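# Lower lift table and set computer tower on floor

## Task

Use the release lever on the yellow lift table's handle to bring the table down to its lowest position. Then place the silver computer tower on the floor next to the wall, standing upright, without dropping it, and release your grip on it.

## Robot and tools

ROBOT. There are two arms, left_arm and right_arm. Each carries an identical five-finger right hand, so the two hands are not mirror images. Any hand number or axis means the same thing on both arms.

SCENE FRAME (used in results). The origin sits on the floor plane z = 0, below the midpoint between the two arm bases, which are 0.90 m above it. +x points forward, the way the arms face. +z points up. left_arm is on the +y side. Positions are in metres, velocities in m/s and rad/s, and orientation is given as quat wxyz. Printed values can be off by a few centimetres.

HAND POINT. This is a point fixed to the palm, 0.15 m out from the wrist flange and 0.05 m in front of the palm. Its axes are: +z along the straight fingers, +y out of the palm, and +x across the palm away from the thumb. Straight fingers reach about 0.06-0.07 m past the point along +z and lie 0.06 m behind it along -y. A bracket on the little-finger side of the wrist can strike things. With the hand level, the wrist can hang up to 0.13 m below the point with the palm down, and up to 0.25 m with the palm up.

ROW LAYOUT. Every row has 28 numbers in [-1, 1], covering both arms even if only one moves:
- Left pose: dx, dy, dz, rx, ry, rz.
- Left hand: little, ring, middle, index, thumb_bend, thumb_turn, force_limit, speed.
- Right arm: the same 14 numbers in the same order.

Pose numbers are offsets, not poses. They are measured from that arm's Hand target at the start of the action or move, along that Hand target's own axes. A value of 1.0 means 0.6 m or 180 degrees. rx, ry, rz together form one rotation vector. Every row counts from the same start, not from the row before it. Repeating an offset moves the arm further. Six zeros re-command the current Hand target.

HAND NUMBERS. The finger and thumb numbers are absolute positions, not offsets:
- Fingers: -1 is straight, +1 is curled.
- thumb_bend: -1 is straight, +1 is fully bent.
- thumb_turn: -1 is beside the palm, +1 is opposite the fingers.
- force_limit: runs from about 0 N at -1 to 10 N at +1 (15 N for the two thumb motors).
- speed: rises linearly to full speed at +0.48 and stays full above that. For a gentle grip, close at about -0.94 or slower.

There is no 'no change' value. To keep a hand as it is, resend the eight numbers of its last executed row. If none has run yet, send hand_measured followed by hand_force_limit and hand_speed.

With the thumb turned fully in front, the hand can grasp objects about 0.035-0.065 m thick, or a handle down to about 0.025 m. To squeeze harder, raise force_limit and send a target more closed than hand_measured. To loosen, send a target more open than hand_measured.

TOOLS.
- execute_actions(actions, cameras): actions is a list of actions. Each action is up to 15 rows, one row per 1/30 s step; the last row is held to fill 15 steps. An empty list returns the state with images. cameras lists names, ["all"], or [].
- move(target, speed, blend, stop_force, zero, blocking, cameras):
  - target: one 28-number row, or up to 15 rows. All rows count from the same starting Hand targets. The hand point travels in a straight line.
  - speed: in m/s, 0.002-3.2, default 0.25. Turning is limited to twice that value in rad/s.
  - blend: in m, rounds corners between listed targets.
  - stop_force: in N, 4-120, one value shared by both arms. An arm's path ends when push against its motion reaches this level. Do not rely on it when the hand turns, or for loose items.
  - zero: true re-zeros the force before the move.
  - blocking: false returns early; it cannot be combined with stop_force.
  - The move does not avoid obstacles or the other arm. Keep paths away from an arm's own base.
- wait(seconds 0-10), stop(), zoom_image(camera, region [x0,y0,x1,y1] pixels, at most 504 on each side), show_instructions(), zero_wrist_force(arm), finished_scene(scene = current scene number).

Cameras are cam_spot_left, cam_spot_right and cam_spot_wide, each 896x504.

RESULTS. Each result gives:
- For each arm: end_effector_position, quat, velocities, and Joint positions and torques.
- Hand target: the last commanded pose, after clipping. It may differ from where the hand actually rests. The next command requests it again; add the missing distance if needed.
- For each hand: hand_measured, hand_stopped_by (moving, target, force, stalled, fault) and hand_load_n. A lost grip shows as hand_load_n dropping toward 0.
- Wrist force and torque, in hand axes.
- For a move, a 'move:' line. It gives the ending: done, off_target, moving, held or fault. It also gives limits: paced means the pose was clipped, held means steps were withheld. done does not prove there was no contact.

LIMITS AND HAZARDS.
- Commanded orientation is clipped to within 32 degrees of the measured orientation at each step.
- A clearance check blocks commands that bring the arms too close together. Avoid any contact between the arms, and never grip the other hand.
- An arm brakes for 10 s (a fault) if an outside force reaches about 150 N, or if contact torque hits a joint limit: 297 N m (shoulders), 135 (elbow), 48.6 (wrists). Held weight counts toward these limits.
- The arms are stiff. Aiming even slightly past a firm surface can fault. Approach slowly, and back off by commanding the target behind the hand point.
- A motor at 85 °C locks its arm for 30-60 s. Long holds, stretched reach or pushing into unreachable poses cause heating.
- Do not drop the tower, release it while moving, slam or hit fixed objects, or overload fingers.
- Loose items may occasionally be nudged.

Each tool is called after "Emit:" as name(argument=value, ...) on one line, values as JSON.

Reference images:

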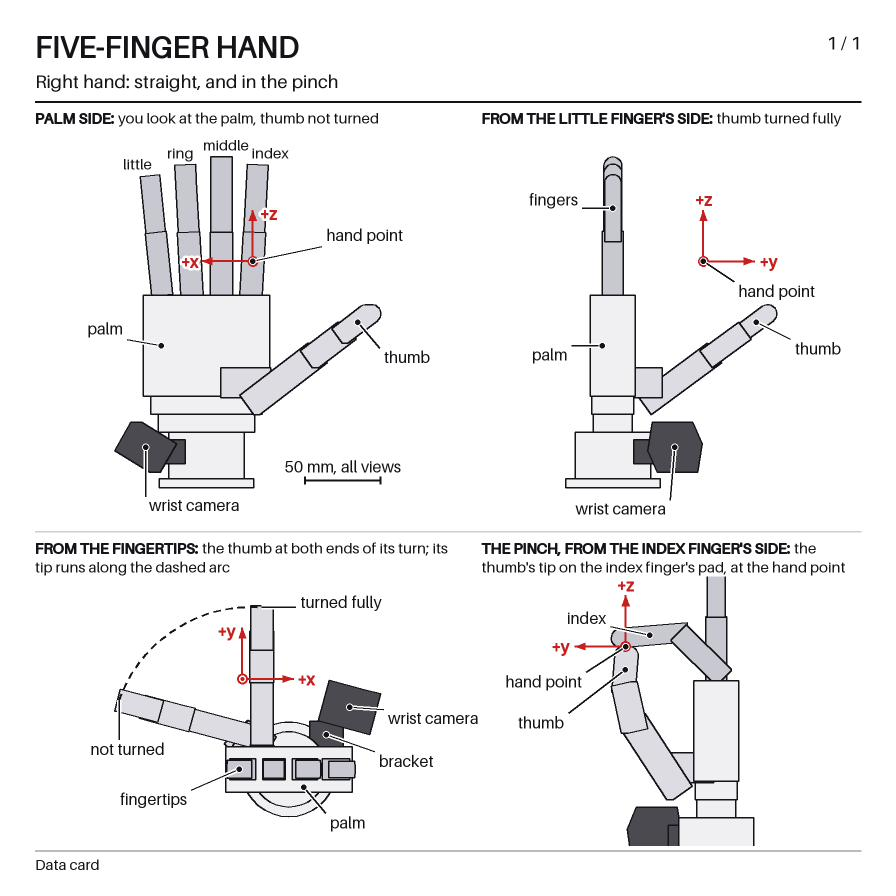

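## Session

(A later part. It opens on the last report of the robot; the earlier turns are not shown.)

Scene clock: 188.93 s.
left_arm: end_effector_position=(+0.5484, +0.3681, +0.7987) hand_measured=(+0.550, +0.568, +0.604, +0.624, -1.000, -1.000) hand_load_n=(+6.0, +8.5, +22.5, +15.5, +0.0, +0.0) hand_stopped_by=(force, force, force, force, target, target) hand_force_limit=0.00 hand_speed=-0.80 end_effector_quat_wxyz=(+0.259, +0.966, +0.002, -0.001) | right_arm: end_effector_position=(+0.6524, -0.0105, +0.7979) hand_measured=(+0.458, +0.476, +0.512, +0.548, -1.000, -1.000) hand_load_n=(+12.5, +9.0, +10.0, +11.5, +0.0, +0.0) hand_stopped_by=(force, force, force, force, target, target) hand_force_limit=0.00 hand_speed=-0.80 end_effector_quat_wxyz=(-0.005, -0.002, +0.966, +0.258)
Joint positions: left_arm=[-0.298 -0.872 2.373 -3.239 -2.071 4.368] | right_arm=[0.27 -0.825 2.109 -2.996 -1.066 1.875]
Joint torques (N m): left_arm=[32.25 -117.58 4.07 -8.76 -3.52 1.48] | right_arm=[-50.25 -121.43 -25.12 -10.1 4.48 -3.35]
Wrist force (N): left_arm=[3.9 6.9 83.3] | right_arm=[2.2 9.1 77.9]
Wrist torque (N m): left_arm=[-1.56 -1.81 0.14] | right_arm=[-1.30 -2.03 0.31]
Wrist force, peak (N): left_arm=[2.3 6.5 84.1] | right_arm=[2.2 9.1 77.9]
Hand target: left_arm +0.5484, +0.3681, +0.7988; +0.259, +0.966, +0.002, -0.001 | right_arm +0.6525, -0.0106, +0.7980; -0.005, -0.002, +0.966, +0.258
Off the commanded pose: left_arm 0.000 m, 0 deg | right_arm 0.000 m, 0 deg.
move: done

Emit:
move(target=[0,-0.1804,-0.1042,0,0,0,1,1,1,1,-1,-1,0,-0.8,0,0.1804,0.1042,0,0,0,1,1,1,1,-1,-1,0,-0.8], speed=0.06)

Emit:
move(target=[0.25,0,0,0,0,0,1,1,1,1,-1,-1,0,-0.8,-0.25,0,0,0,0,0,1,1,1,1,-1,-1,0,-0.8], speed=0.08, cameras=["all"])

Scene clock: 192.17 s.
left_arm: end_effector_position=(+0.5481, +0.4930, +0.7987) hand_measured=(+0.550, +0.568, +0.604, +0.624, -1.000, -1.000) hand_load_n=(+5.0, +8.5, +23.5, +16.5, +0.0, +0.0) hand_stopped_by=(force, force, force, force, target, target) hand_force_limit=0.00 hand_speed=-0.80 end_effector_quat_wxyz=(+0.259, +0.966, +0.002, -0.001) | right_arm: end_effector_position=(+0.6518, +0.1143, +0.7978) hand_measured=(+0.458, +0.476, +0.512, +0.548, -1.000, -1.000) hand_load_n=(+12.5, +9.5, +10.0, +12.0, +0.0, +0.0) hand_stopped_by=(force, force, force, force, target, target) hand_force_limit=0.00 hand_speed=-0.80 end_effector_quat_wxyz=(-0.005, -0.002, +0.966, +0.258)
Joint positions: left_arm=[-0.079 -0.903 2.355 -3.067 -2.094 4.619] | right_arm=[0.431 -0.765 1.964 -2.996 -1.096 2.054]
Joint torques (N m): left_arm=[34.83 -117.24 -28.07 -8.21 -5.61 2.76] | right_arm=[-19.23 -113.96 -37.34 -10.69 -1.24 3.64]
Wrist force (N): left_arm=[4.7 8.8 84.4] | right_arm=[2.7 11.3 78.9]
Wrist torque (N m): left_arm=[-1.58 -1.82 0.03] | right_arm=[-1.28 -2.05 0.35]
Wrist force, peak (N): left_arm=[4.9 12.2 90.9] | right_arm=[1.3 12.4 83.0]
Hand target: left_arm +0.5481, +0.4931, +0.7987; +0.259, +0.966, +0.002, -0.001 | right_arm +0.6518, +0.1144, +0.7979; -0.005, -0.002, +0.966, +0.258
Off the commanded pose: left_arm 0.000 m, 0 deg | right_arm 0.000 m, 0 deg.
move: done

Scene clock: 194.53 s.
left_arm: end_effector_position=(+0.6979, +0.4935, +0.7983) hand_measured=(+0.550, +0.568, +0.604, +0.624, -1.000, -1.000) hand_load_n=(+4.5, +7.5, +21.5, +15.0, +0.0, +0.0) hand_stopped_by=(force, force, force, force, target, target) hand_force_limit=0.00 hand_speed=-0.80 end_effector_quat_wxyz=(+0.259, +0.966, +0.002, -0.001) | right_arm: end_effector_position=(+0.8016, +0.1152, +0.7966) hand_measured=(+0.458, +0.476, +0.512, +0.548, -1.000, -1.000) hand_load_n=(+11.5, +8.5, +9.0, +11.0, +0.0, +0.0) hand_stopped_by=(force, force, force, force, target, target) hand_force_limit=0.00 hand_speed=-0.80 end_effector_quat_wxyz=(-0.005, -0.002, +0.966, +0.258)
Joint positions: left_arm=[-0.062 -0.835 2.07 -2.84 -2.095 4.638] | right_arm=[0.362 -0.675 1.699 -2.786 -1.081 1.978]
Joint torques (N m): left_arm=[34.64 -104.54 -47.18 -8.17 -7.78 2.08] | right_arm=[-52.91 -137.41 -53.68 -10.9 5.92 -4.06]
Wrist force (N): left_arm=[3.0 -0.9 78.9] | right_arm=[1.6 2.2 73.1]
Wrist torque (N m): left_arm=[-1.54 -1.65 -0.26] | right_arm=[-1.19 -1.76 0.28]
Wrist force, peak (N): left_arm=[3.4 8.9 85.4] | right_arm=[-0.1 11.1 79.6]
Hand target: left_arm +0.6981, +0.4935, +0.7983; +0.259, +0.966, +0.002, -0.001 | right_arm +0.8018, +0.1153, +0.7966; -0.005, -0.002, +0.966, +0.258
Off the commanded pose: left_arm 0.000 m, 0 deg | right_arm 0.000 m, 0 deg.
move: done

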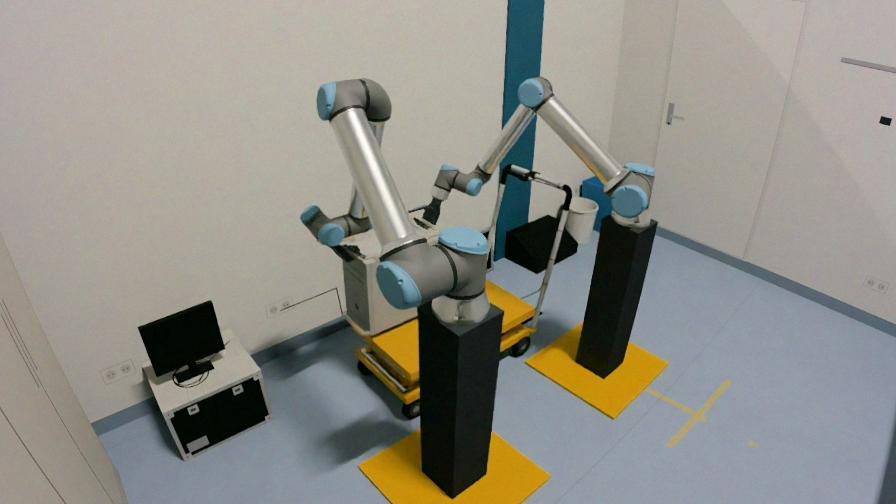

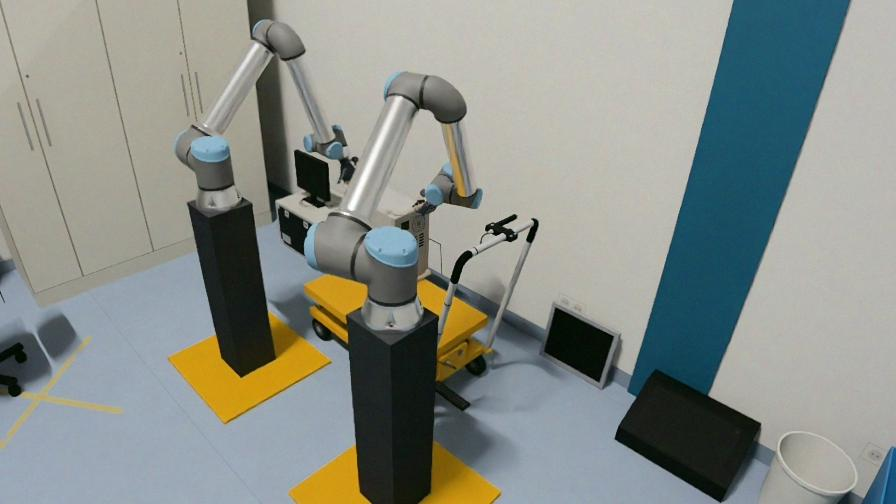

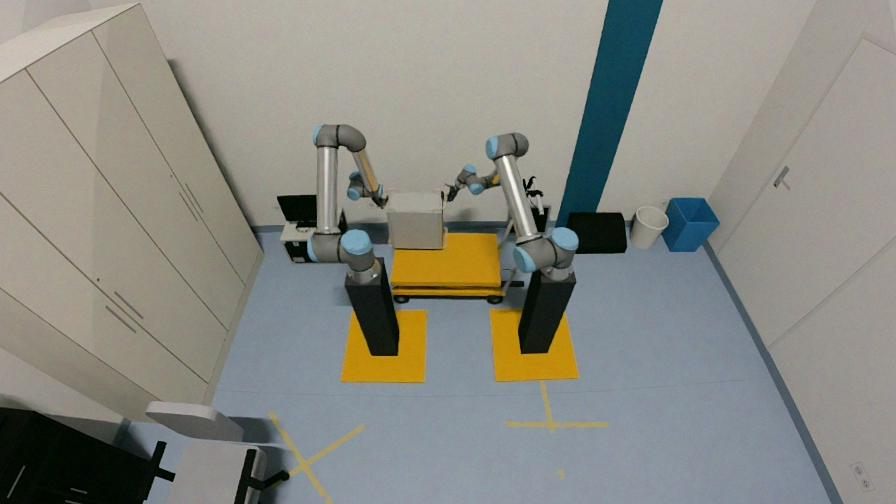

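Emit:
move(target=[0.4917,0,0,0,0,0,1,1,1,1,-1,-1,0,-0.8,-0.4917,0,0,0,0,0,1,1,1,1,-1,-1,0,-0.8], speed=0.08, cameras=["all"])

Scene clock: 199.10 s.
left_arm: end_effector_position=(+0.9930, +0.4943, +0.7975) hand_measured=(+0.550, +0.568, +0.604, +0.624, -1.000, -1.000) hand_load_n=(+5.5, +7.5, +20.0, +13.0, +0.0, +0.0) hand_stopped_by=(force, force, force, force, target, target) hand_force_limit=0.00 hand_speed=-0.80 end_effector_quat_wxyz=(+0.259, +0.966, +0.002, -0.001) | right_arm: end_effector_position=(+1.0967, +0.1169, +0.7942) hand_measured=(+0.458, +0.476, +0.512, +0.548, -1.000, -1.000) hand_load_n=(+9.0, +7.0, +8.5, +11.5, +0.0, +0.0) hand_stopped_by=(force, force, force, force, target, target) hand_force_limit=0.00 hand_speed=-0.80 end_effector_quat_wxyz=(-0.005, -0.002, +0.966, +0.258)
Joint positions: left_arm=[-0.043 -0.582 1.412 -2.425 -2.095 4.66] | right_arm=[0.274 -0.373 0.979 -2.321 -1.067 1.879]
Joint torques (N m): left_arm=[34.76 -154.66 -80.79 -9.57 -8.72 1.4] | right_arm=[-49.19 -176.67 -79.23 -11.7 7.59 -3.62]
Wrist force (N): left_arm=[0.9 -7.8 76.1] | right_arm=[1.3 -3.8 69.1]
Wrist torque (N m): left_arm=[-1.65 -1.80 -0.40] | right_arm=[-1.22 -1.37 0.25]
Wrist force, peak (N): left_arm=[2.1 2.4 82.0] | right_arm=[-1.5 5.6 76.0]
Hand target: left_arm +0.9931, +0.4943, +0.7976; +0.259, +0.966, +0.002, -0.001 | right_arm +1.0968, +0.1169, +0.7942; -0.005, -0.002, +0.966, +0.258
Off the commanded pose: left_arm 0.000 m, 0 deg | right_arm 0.000 m, 0 deg.
move: done

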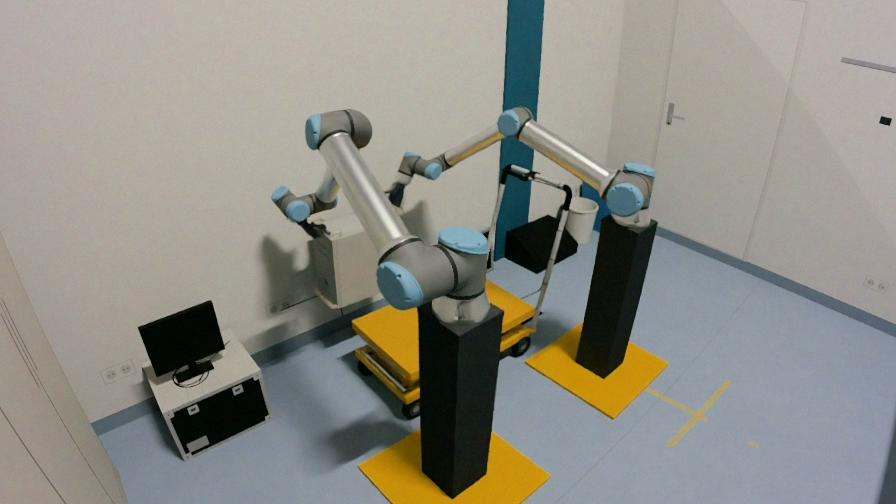

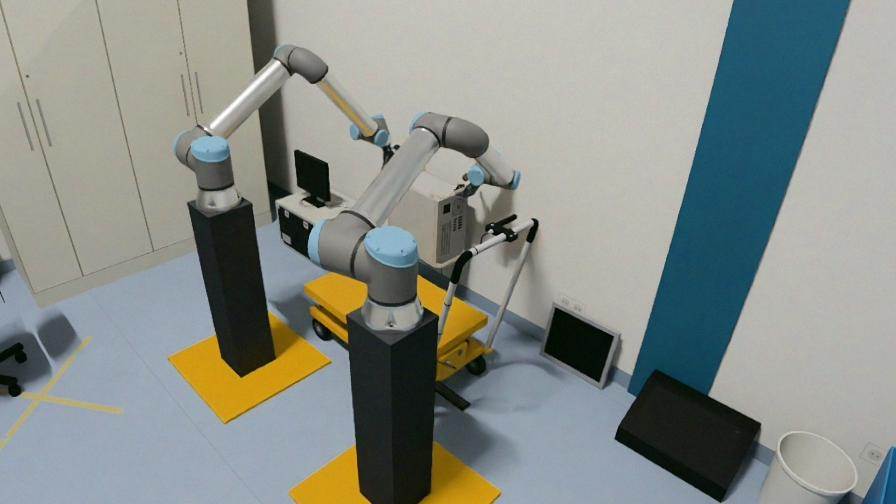

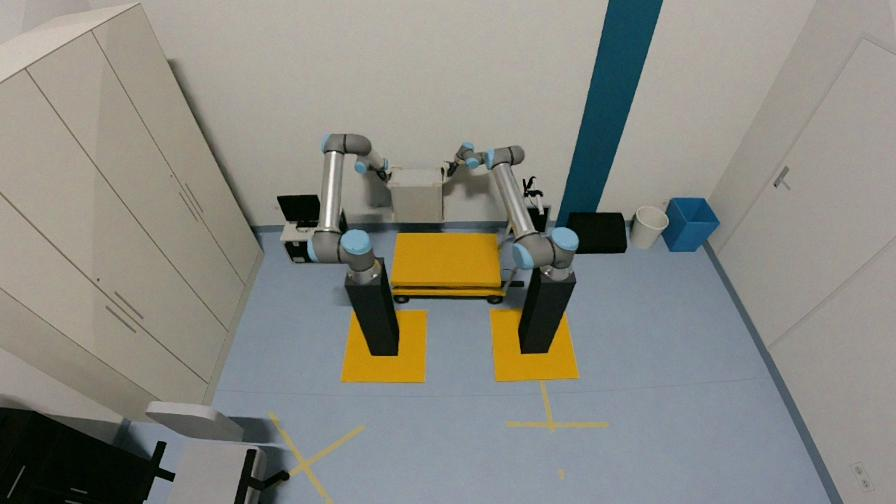

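Emit:
move(target=[0.0014,-0.2812,0.4871,0,0,0,1,1,1,1,-1,-1,0,-0.8,-0.0042,-0.2811,0.4825,0,0,0,1,1,1,1,-1,-1,0,-0.8], speed=0.1, cameras=["all"])

Scene clock: 203.57 s.
left_arm: end_effector_position=(+0.9931, +0.4938, +0.4602) hand_measured=(+0.550, +0.568, +0.604, +0.624, -1.000, -1.000) hand_load_n=(+5.0, +8.0, +23.0, +17.5, +0.0, +0.0) hand_stopped_by=(force, force, force, force, target, target) hand_force_limit=0.00 hand_speed=-0.80 end_effector_quat_wxyz=(+0.259, +0.966, +0.002, -0.001) | right_arm: end_effector_position=(+1.0966, +0.1150, +0.4592) hand_measured=(+0.458, +0.476, +0.512, +0.548, -1.000, -1.000) hand_load_n=(+15.5, +10.5, +9.5, +10.0, +0.0, +0.0) hand_stopped_by=(force, force, force, force, target, target) hand_force_limit=0.00 hand_speed=-0.80 end_effector_quat_wxyz=(-0.005, -0.002, +0.966, +0.258)
Joint positions: left_arm=[-0.043 -0.116 1.156 -2.636 -2.095 4.659] | right_arm=[0.272 0.098 0.622 -2.434 -1.066 1.877]
Joint torques (N m): left_arm=[57.85 -153.94 -61.24 -10.23 0.72 -0.92] | right_arm=[-59.61 -174.67 -70.01 -10.49 2.59 -2.36]
Wrist force (N): left_arm=[5.6 15.8 88.3] | right_arm=[-0.1 18.6 82.5]
Wrist torque (N m): left_arm=[-1.68 -1.75 0.82] | right_arm=[-1.30 -2.17 0.61]
Wrist force, peak (N): left_arm=[5.5 19.2 97.9] | right_arm=[-0.2 21.4 91.0]
Hand target: left_arm +0.9931, +0.4938, +0.4601; +0.259, +0.966, +0.002, -0.001 | right_arm +1.0965, +0.1152, +0.4591; -0.005, -0.002, +0.966, +0.258
Off the commanded pose: left_arm 0.000 m, 0 deg | right_arm 0.000 m, 0 deg.
move: done

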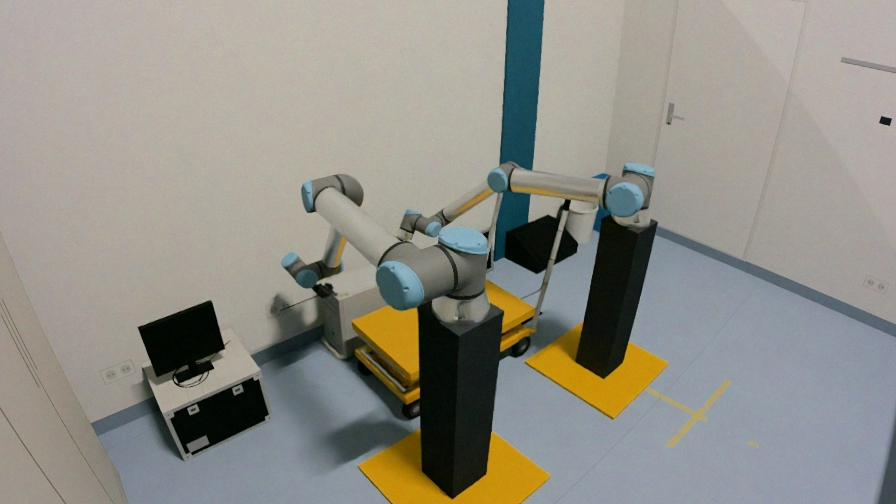

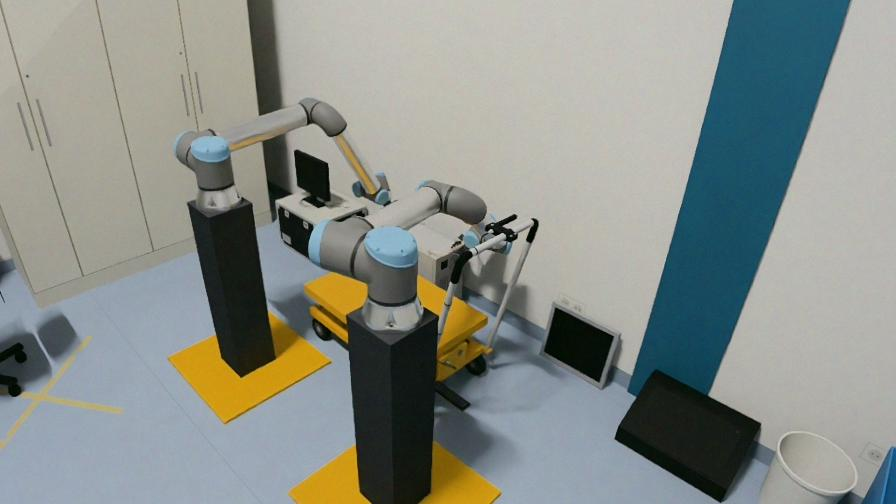

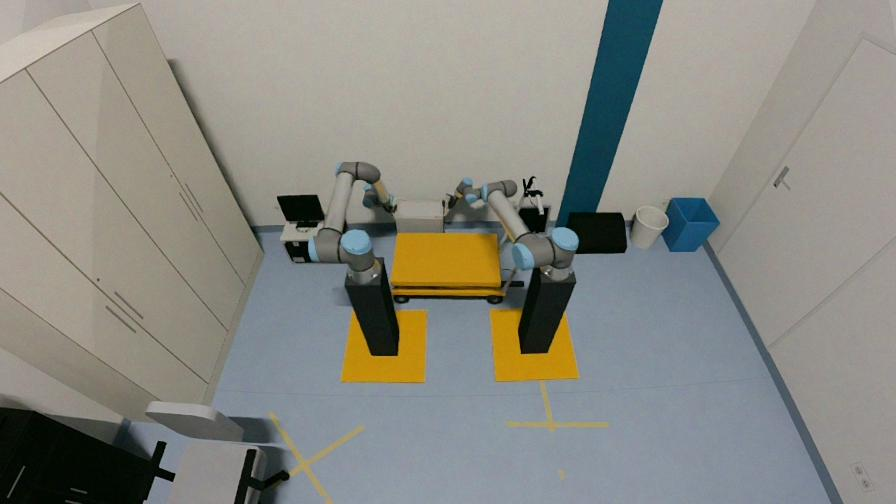

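Emit:
move(target=[0,-0.025,0.0433,0,0,0,1,1,1,1,-1,-1,0,-0.8,0,-0.025,0.0433,0,0,0,1,1,1,1,-1,-1,0,-0.8], speed=0.02, stop_force=20)

Scene clock: 207.13 s.
left_arm: end_effector_position=(+0.9930, +0.4938, +0.4301) hand_measured=(+0.550, +0.568, +0.604, +0.624, -1.000, -1.000) hand_load_n=(+5.5, +8.5, +23.0, +17.0, +0.0, +0.0) hand_stopped_by=(force, force, force, force, target, target) hand_force_limit=0.00 hand_speed=-0.80 end_effector_quat_wxyz=(+0.259, +0.966, +0.002, -0.001) | right_arm: end_effector_position=(+1.0963, +0.1152, +0.4292) hand_measured=(+0.458, +0.476, +0.512, +0.548, -1.000, -1.000) hand_load_n=(+15.0, +10.5, +9.5, +10.0, +0.0, +0.0) hand_stopped_by=(force, force, force, force, target, target) hand_force_limit=0.00 hand_speed=-0.80 end_effector_quat_wxyz=(-0.005, -0.002, +0.966, +0.258)
Joint positions: left_arm=[-0.043 -0.069 1.115 -2.641 -2.095 4.659] | right_arm=[0.273 0.156 0.553 -2.423 -1.066 1.877]
Joint torques (N m): left_arm=[44.13 -155.85 -59.88 -10.23 -2.58 -2.41] | right_arm=[-46.52 -173.97 -69.79 -10.22 -0.36 2.17]
Wrist force (N): left_arm=[4.6 14.5 87.4] | right_arm=[-0.7 17.1 81.5]
Wrist torque (N m): left_arm=[-1.63 -1.71 0.81] | right_arm=[-1.28 -2.12 0.63]
Wrist force, peak (N): left_arm=[4.5 15.3 90.3] | right_arm=[0.1 17.9 83.7]
Hand target: left_arm +0.9930, +0.4938, +0.4301; +0.259, +0.966, +0.002, -0.001 | right_arm +1.0963, +0.1152, +0.4291; -0.005, -0.002, +0.966, +0.258
Off the commanded pose: left_arm 0.000 m, 0 deg | right_arm 0.000 m, 0 deg.
move: done

Emit:
move(target=[0,-0.025,0.0433,0,0,0,1,1,1,1,-1,-1,0,-0.8,0,-0.025,0.0433,0,0,0,1,1,1,1,-1,-1,0,-0.8], speed=0.02, stop_force=20, cameras=["cam_spot_left"])

Scene clock: 208.90 s.
left_arm: end_effector_position=(+0.9931, +0.4938, +0.4231) hand_measured=(+0.550, +0.568, +0.604, +0.624, -1.000, -1.000) hand_load_n=(+7.5, +8.0, +19.0, +11.5, +0.0, +0.0) hand_stopped_by=(force, force, force, force, target, target) hand_force_limit=0.00 hand_speed=-0.80 end_effector_quat_wxyz=(+0.259, +0.966, +0.002, -0.001) | right_arm: end_effector_position=(+1.0964, +0.1152, +0.4256) hand_measured=(+0.458, +0.476, +0.512, +0.548, -1.000, -1.000) hand_load_n=(+10.5, +8.0, +8.5, +11.0, +0.0, +0.0) hand_stopped_by=(force, force, force, force, target, target) hand_force_limit=0.00 hand_speed=-0.80 end_effector_quat_wxyz=(-0.004, -0.002, +0.966, +0.258)
Joint positions: left_arm=[-0.043 -0.058 1.105 -2.642 -2.095 4.659] | right_arm=[0.273 0.163 0.544 -2.421 -1.066 1.877]
Joint torques (N m): left_arm=[45.41 -175.91 -30.13 -6.08 4.33 -0.74] | right_arm=[-52.46 -173.93 -53.82 -12.68 -3.3 2.03]
Wrist force (N): left_arm=[8.9 19.1 71.9] | right_arm=[0.2 21.2 68.0]
Wrist torque (N m): left_arm=[-1.16 -1.88 0.57] | right_arm=[-1.03 -1.43 1.21]
Wrist force, peak (N): left_arm=[4.1 14.2 88.4] | right_arm=[-1.2 17.6 81.7]
Hand target: left_arm +0.9931, +0.4938, +0.4232; +0.259, +0.966, +0.002, -0.001 (not the last commanded pose) | right_arm +1.0964, +0.1152, +0.4256; -0.004, -0.002, +0.966, +0.258 (not the last commanded pose)
Off the commanded pose: left_arm 0.023 m, 0 deg | right_arm 0.026 m, 0 deg.
move: contact (left_arm, right_arm)
Images, in order (width x height): cam_spot_left 896x504.

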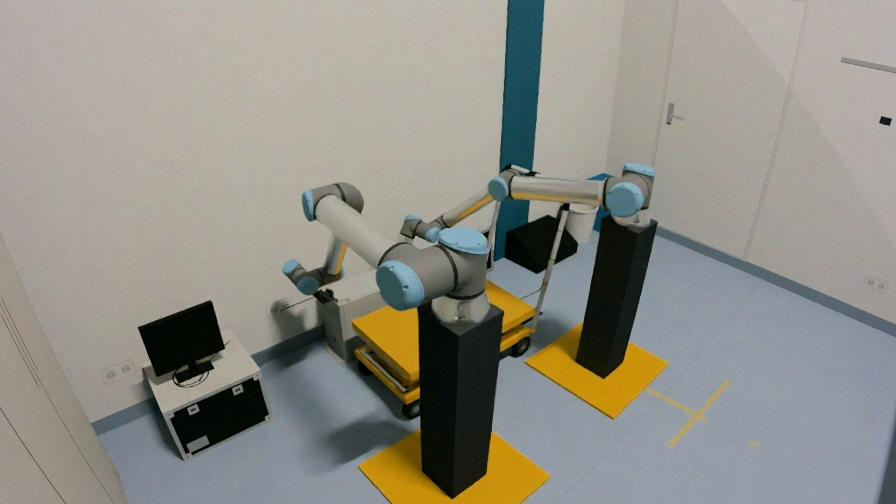

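Emit:
move(target=[0,-0.0021,0.0036,0,0,0,1,1,1,1,-1,-1,0,-0.8,0,-0.0038,0.0065,0,0,0,1,1,1,1,-1,-1,0,-0.8], speed=0.01)

Scene clock: 209.80 s.
left_arm: end_effector_position=(+0.9934, +0.4938, +0.4210) hand_measured=(+0.550, +0.568, +0.604, +0.624, -1.000, -1.000) hand_load_n=(+4.5, +4.5, +9.5, +3.5, +0.0, +0.0) hand_stopped_by=(force, force, force, force, target, target) hand_force_limit=0.00 hand_speed=-0.80 end_effector_quat_wxyz=(+0.259, +0.966, +0.002, -0.001) | right_arm: end_effector_position=(+1.0966, +0.1151, +0.4214) hand_measured=(+0.458, +0.476, +0.512, +0.548, -1.000, -1.000) hand_load_n=(+1.5, +0.5, +1.0, +3.5, +0.0, +0.0) hand_stopped_by=(force, force, force, force, target, target) hand_force_limit=0.00 hand_speed=-0.80 end_effector_quat_wxyz=(-0.004, -0.002, +0.966, +0.258)
Joint positions: left_arm=[-0.043 -0.054 1.101 -2.643 -2.095 4.659] | right_arm=[0.273 0.172 0.532 -2.419 -1.066 1.877]
Joint torques (N m): left_arm=[47.52 -74.7 -20.73 0.14 4.14 0.37] | right_arm=[-30.99 -94.92 -30.46 0.68 -3.72 1.85]
Wrist force (N): left_arm=[23.2 38.8 24.2] | right_arm=[-11.9 20.9 8.0]
Wrist torque (N m): left_arm=[0.36 -1.10 1.02] | right_arm=[0.10 0.57 0.08]
Wrist force, peak (N): left_arm=[8.7 19.1 71.9] | right_arm=[0.3 21.3 68.7]
Hand target: left_arm +0.9931, +0.4938, +0.4207; +0.259, +0.966, +0.002, -0.001 | right_arm +1.0964, +0.1152, +0.4211; -0.004, -0.002, +0.966, +0.258
Off the commanded pose: left_arm 0.000 m, 0 deg | right_arm 0.000 m, 0 deg.
move: done

Tower stands on the floor. Open the fingers.

Emit:
move(target=[0,0,0,0,0,0,0.3,0.3,0.3,0.3,-1,-1,0,-0.7,0,0,0,0,0,0,0.3,0.3,0.3,0.3,-1,-1,0,-0.7], speed=0.05, cameras=["all"])

Scene clock: 210.60 s.
left_arm: end_effector_position=(+0.9930, +0.4939, +0.4205) hand_measured=(+0.300, +0.300, +0.300, +0.300, -1.000, -1.000) hand_load_n=(+0.0, +0.5, +0.0, +0.0, +0.0, +0.0) hand_stopped_by=(target, target, target, target, target, target) hand_force_limit=0.00 hand_speed=-0.70 end_effector_quat_wxyz=(+0.259, +0.966, +0.002, -0.001) | right_arm: end_effector_position=(+1.0964, +0.1150, +0.4210) hand_measured=(+0.300, +0.300, +0.300, +0.300, -1.000, -1.000) hand_load_n=(+0.0, +0.0, +0.0, +0.0, +0.0, +0.0) hand_stopped_by=(target, target, target, target, target, target) hand_force_limit=0.00 hand_speed=-0.70 end_effector_quat_wxyz=(-0.004, -0.002, +0.966, +0.258)
Joint positions: left_arm=[-0.043 -0.054 1.101 -2.642 -2.095 4.659] | right_arm=[0.273 0.172 0.532 -2.419 -1.066 1.877]
Joint torques (N m): left_arm=[-7.13 -112.3 -15.79 -6.05 -2.05 1.82] | right_arm=[17.94 -119.04 -39.8 -5.68 3.26 -0.27]
Wrist force (N): left_arm=[-0.2 0.3 -0.7] | right_arm=[-4.1 3.7 -0.2]
Wrist torque (N m): left_arm=[0.38 0.02 -0.15] | right_arm=[0.29 0.70 -0.04]
Wrist force, peak (N): left_arm=[25.6 38.6 21.9] | right_arm=[-11.8 21.4 6.8]
Hand target: left_arm +0.9931, +0.4938, +0.4207; +0.259, +0.966, +0.002, -0.001 | right_arm +1.0964, +0.1152, +0.4211; -0.004, -0.002, +0.966, +0.258
Off the commanded pose: left_arm 0.000 m, 0 deg | right_arm 0.000 m, 0 deg.
move: done

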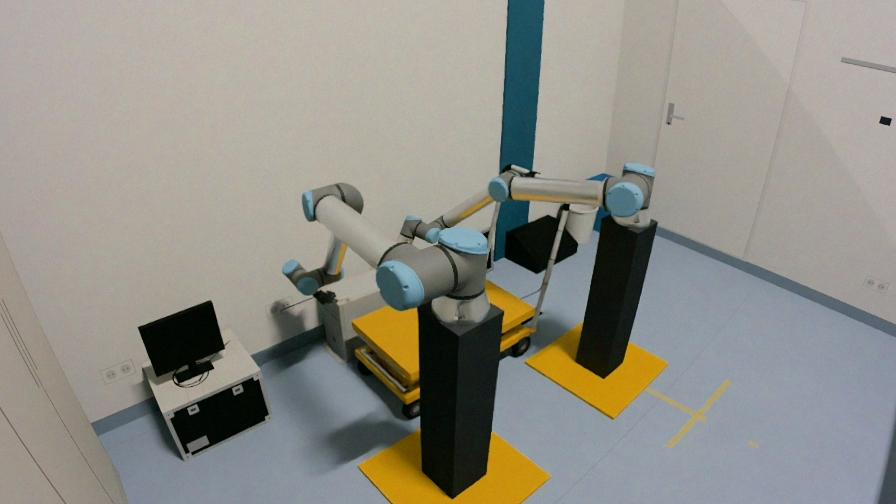

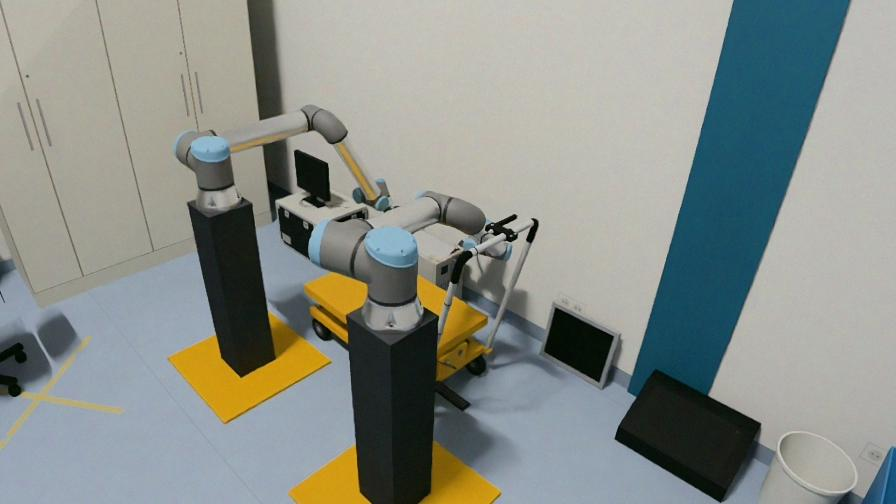

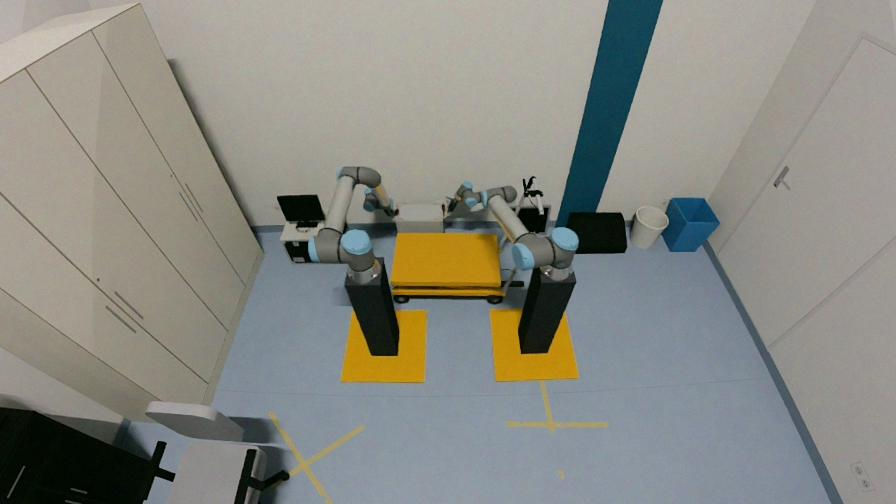

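Emit:
move(target=[[0,-0.0869,0.0233,0,0,0,0.3,0.3,0.3,0.3,-1,-1,0,-0.7,0,-0.0934,0.025,0,0,0,0.3,0.3,0.3,0.3,-1,-1,0,-0.7]], speed=0.05, stop_force=12)

Scene clock: 212.97 s.
left_arm: end_effector_position=(+0.9929, +0.5319, +0.3824) hand_measured=(+0.300, +0.300, +0.300, +0.300, -1.000, -1.000) hand_load_n=(+0.0, +0.0, +0.0, +0.0, -0.5, +0.0) hand_stopped_by=(target, target, target, target, target, target) hand_force_limit=0.00 hand_speed=-0.70 end_effector_quat_wxyz=(+0.259, +0.966, +0.002, -0.001) | right_arm: end_effector_position=(+1.0963, +0.0741, +0.3801) hand_measured=(+0.300, +0.300, +0.300, +0.300, -1.000, -1.000) hand_load_n=(+0.0, +0.0, +0.0, +0.0, +0.0, +0.0) hand_stopped_by=(target, target, target, target, target, target) hand_force_limit=0.00 hand_speed=-0.70 end_effector_quat_wxyz=(-0.004, -0.002, +0.966, +0.258)
Joint positions: left_arm=[-0.006 0.008 1.03 -2.612 -2.096 4.702] | right_arm=[0.238 0.214 0.522 -2.431 -1.062 1.838]
Joint torques (N m): left_arm=[8.72 -91.41 -38.91 -1.39 -4.44 2] | right_arm=[-15.08 -104.06 -38.2 -4.02 3.73 -4.11]
Wrist force (N): left_arm=[-0.1 0.3 -0.8] | right_arm=[-4.2 3.6 -0.3]
Wrist torque (N m): left_arm=[0.37 0.01 -0.20] | right_arm=[0.31 0.72 -0.03]
Wrist force, peak (N): left_arm=[-0.3 0.5 -1.2] | right_arm=[-4.4 4.5 -0.2]
Hand target: left_arm +0.9929, +0.5319, +0.3824; +0.259, +0.966, +0.002, -0.001 | right_arm +1.0963, +0.0741, +0.3801; -0.004, -0.002, +0.966, +0.258
Off the commanded pose: left_arm 0.000 m, 0 deg | right_arm 0.000 m, 0 deg.
move: done

Emit:
move(target=[[0,-0.0722,-0.0417,0,0,0,0.3,0.3,0.3,0.3,-1,-1,0,-0.7,0,-0.0722,-0.0417,0,0,0,0.3,0.3,0.3,0.3,-1,-1,0,-0.7],[0,0.1,-0.35,0,0,0,0.3,0.3,0.3,0.3,-1,-1,0,-0.7,0,0.1,-0.35,0,0,0,0.3,0.3,0.3,0.3,-1,-1,0,-0.7]], speed=0.15, blend=[0.01,0], cameras=["all"])

Emit:
zoom_image(camera="cam_spot_left", region=[240, 200, 480, 400])

Scene clock: 214.40 s.
left_arm: end_effector_position=(+0.9929, +0.5827, +0.4311) hand_measured=(+0.300, +0.300, +0.300, +0.300, -1.000, -1.000) hand_load_n=(+0.0, +0.5, +0.0, +0.0, +0.0, +0.0) hand_stopped_by=(target, target, target, target, target, target) hand_force_limit=0.00 hand_speed=-0.70 end_effector_quat_wxyz=(+0.259, +0.966, +0.002, -0.001) | right_arm: end_effector_position=(+1.0983, +0.0266, +0.4004) hand_measured=(+0.300, +0.300, +0.300, +0.300, -1.000, -1.000) hand_load_n=(+0.0, +0.0, +0.0, +0.0, +0.0, +0.5) hand_stopped_by=(target, target, target, target, target, target) hand_force_limit=0.00 hand_speed=-0.70 end_effector_quat_wxyz=(-0.005, -0.002, +0.966, +0.259)
Joint positions: left_arm=[0.043 -0.066 1.082 -2.561 -2.095 4.759] | right_arm=[0.197 0.134 0.662 -2.469 -1.057 1.79]
Joint torques (N m): left_arm=[8.95 -133.35 -15.23 -2.56 2.56 2.04] | right_arm=[-2.29 -111.76 -29.51 -4.14 1.38 -0.45]
Wrist force (N): left_arm=[-0.2 0.3 -0.5] | right_arm=[-4.0 3.6 -0.6]
Wrist torque (N m): left_arm=[0.36 0.02 -0.21] | right_arm=[0.32 0.69 -0.02]
Wrist force, peak (N): left_arm=[-0.7 -1.8 -0.7] | right_arm=[-5.5 6.8 -5.7]
Hand target: left_arm +0.9929, +0.5827, +0.4313; +0.259, +0.966, +0.002, -0.001 (not the last commanded pose) | right_arm +1.0983, +0.0266, +0.4004; -0.005, -0.002, +0.966, +0.259 (not the last commanded pose)
Off the commanded pose: left_arm 0.163 m, 0 deg | right_arm 0.192 m, 0 deg.
FORCE FAULT: contact force on the right arm reached its limit, and that arm stopped. The contact can be on any part of that arm, not only on its tool. That arm's remaining commands of this call were not run. That arm is still stopped at the end of this call. That arm stays stopped for about 9 more seconds. Until then a move that you send moves the other arm only, and its call returns only when the move has ended. Once the stop has ended, the next robot result says so. If the stop ends while you think or write, that arm runs what you send next, counted from a new Hand target: where the arm stands when the stop ends. While its stop runs, that arm, its gripper or tool too, takes no new command. Until it ends, the stop uses up actions while you think or wait. An arm that is not stopped still takes commands.
move: fault (right_arm), off_target (left_arm; braked at the fault stop of right_arm); path passed 1 of 2 targets

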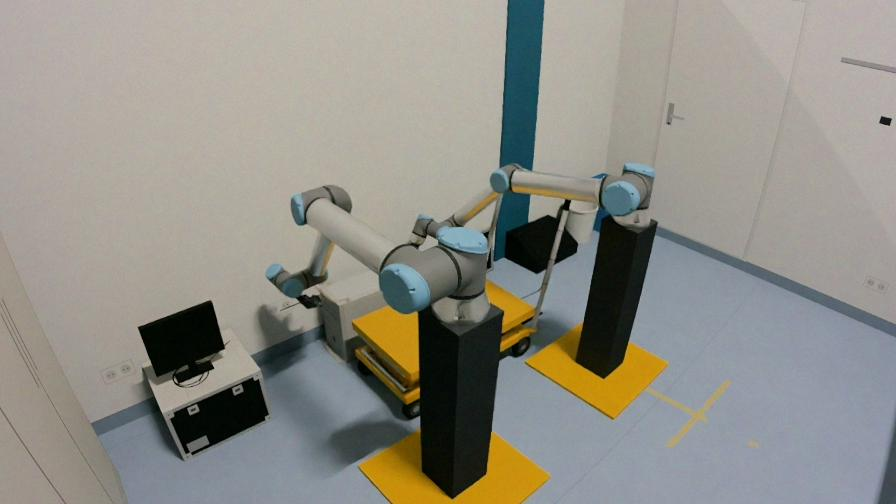

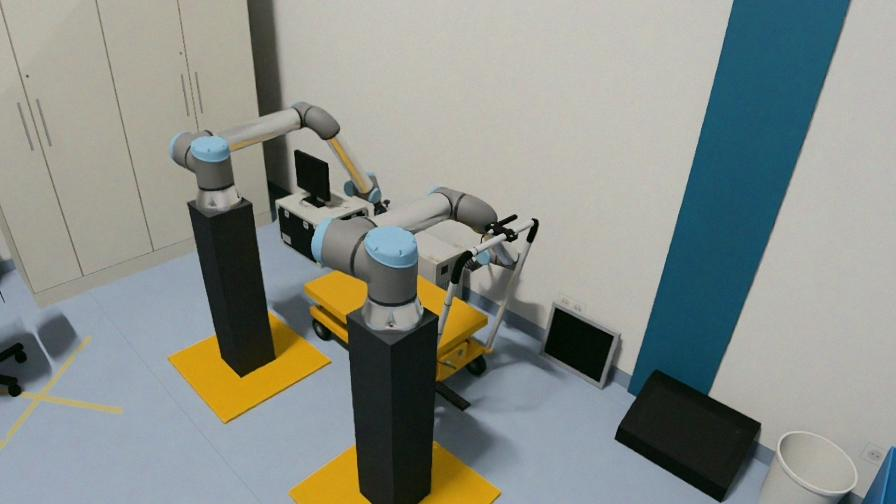

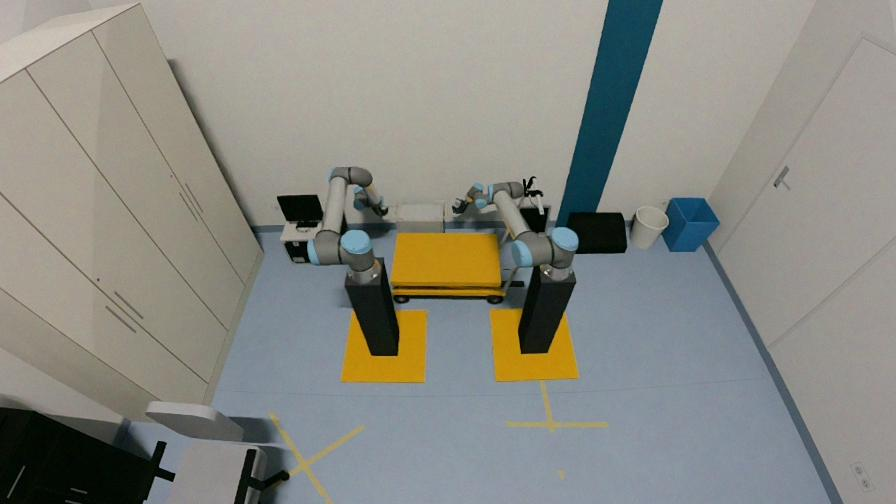

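Scaled by 2.100 from the camera's 896x504 image, which has a finer 1280x720 frame.

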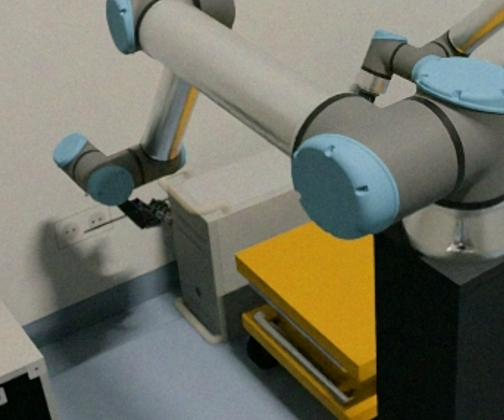

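Emit:
finished_scene(scene=1)

The scene is finished: the task was done.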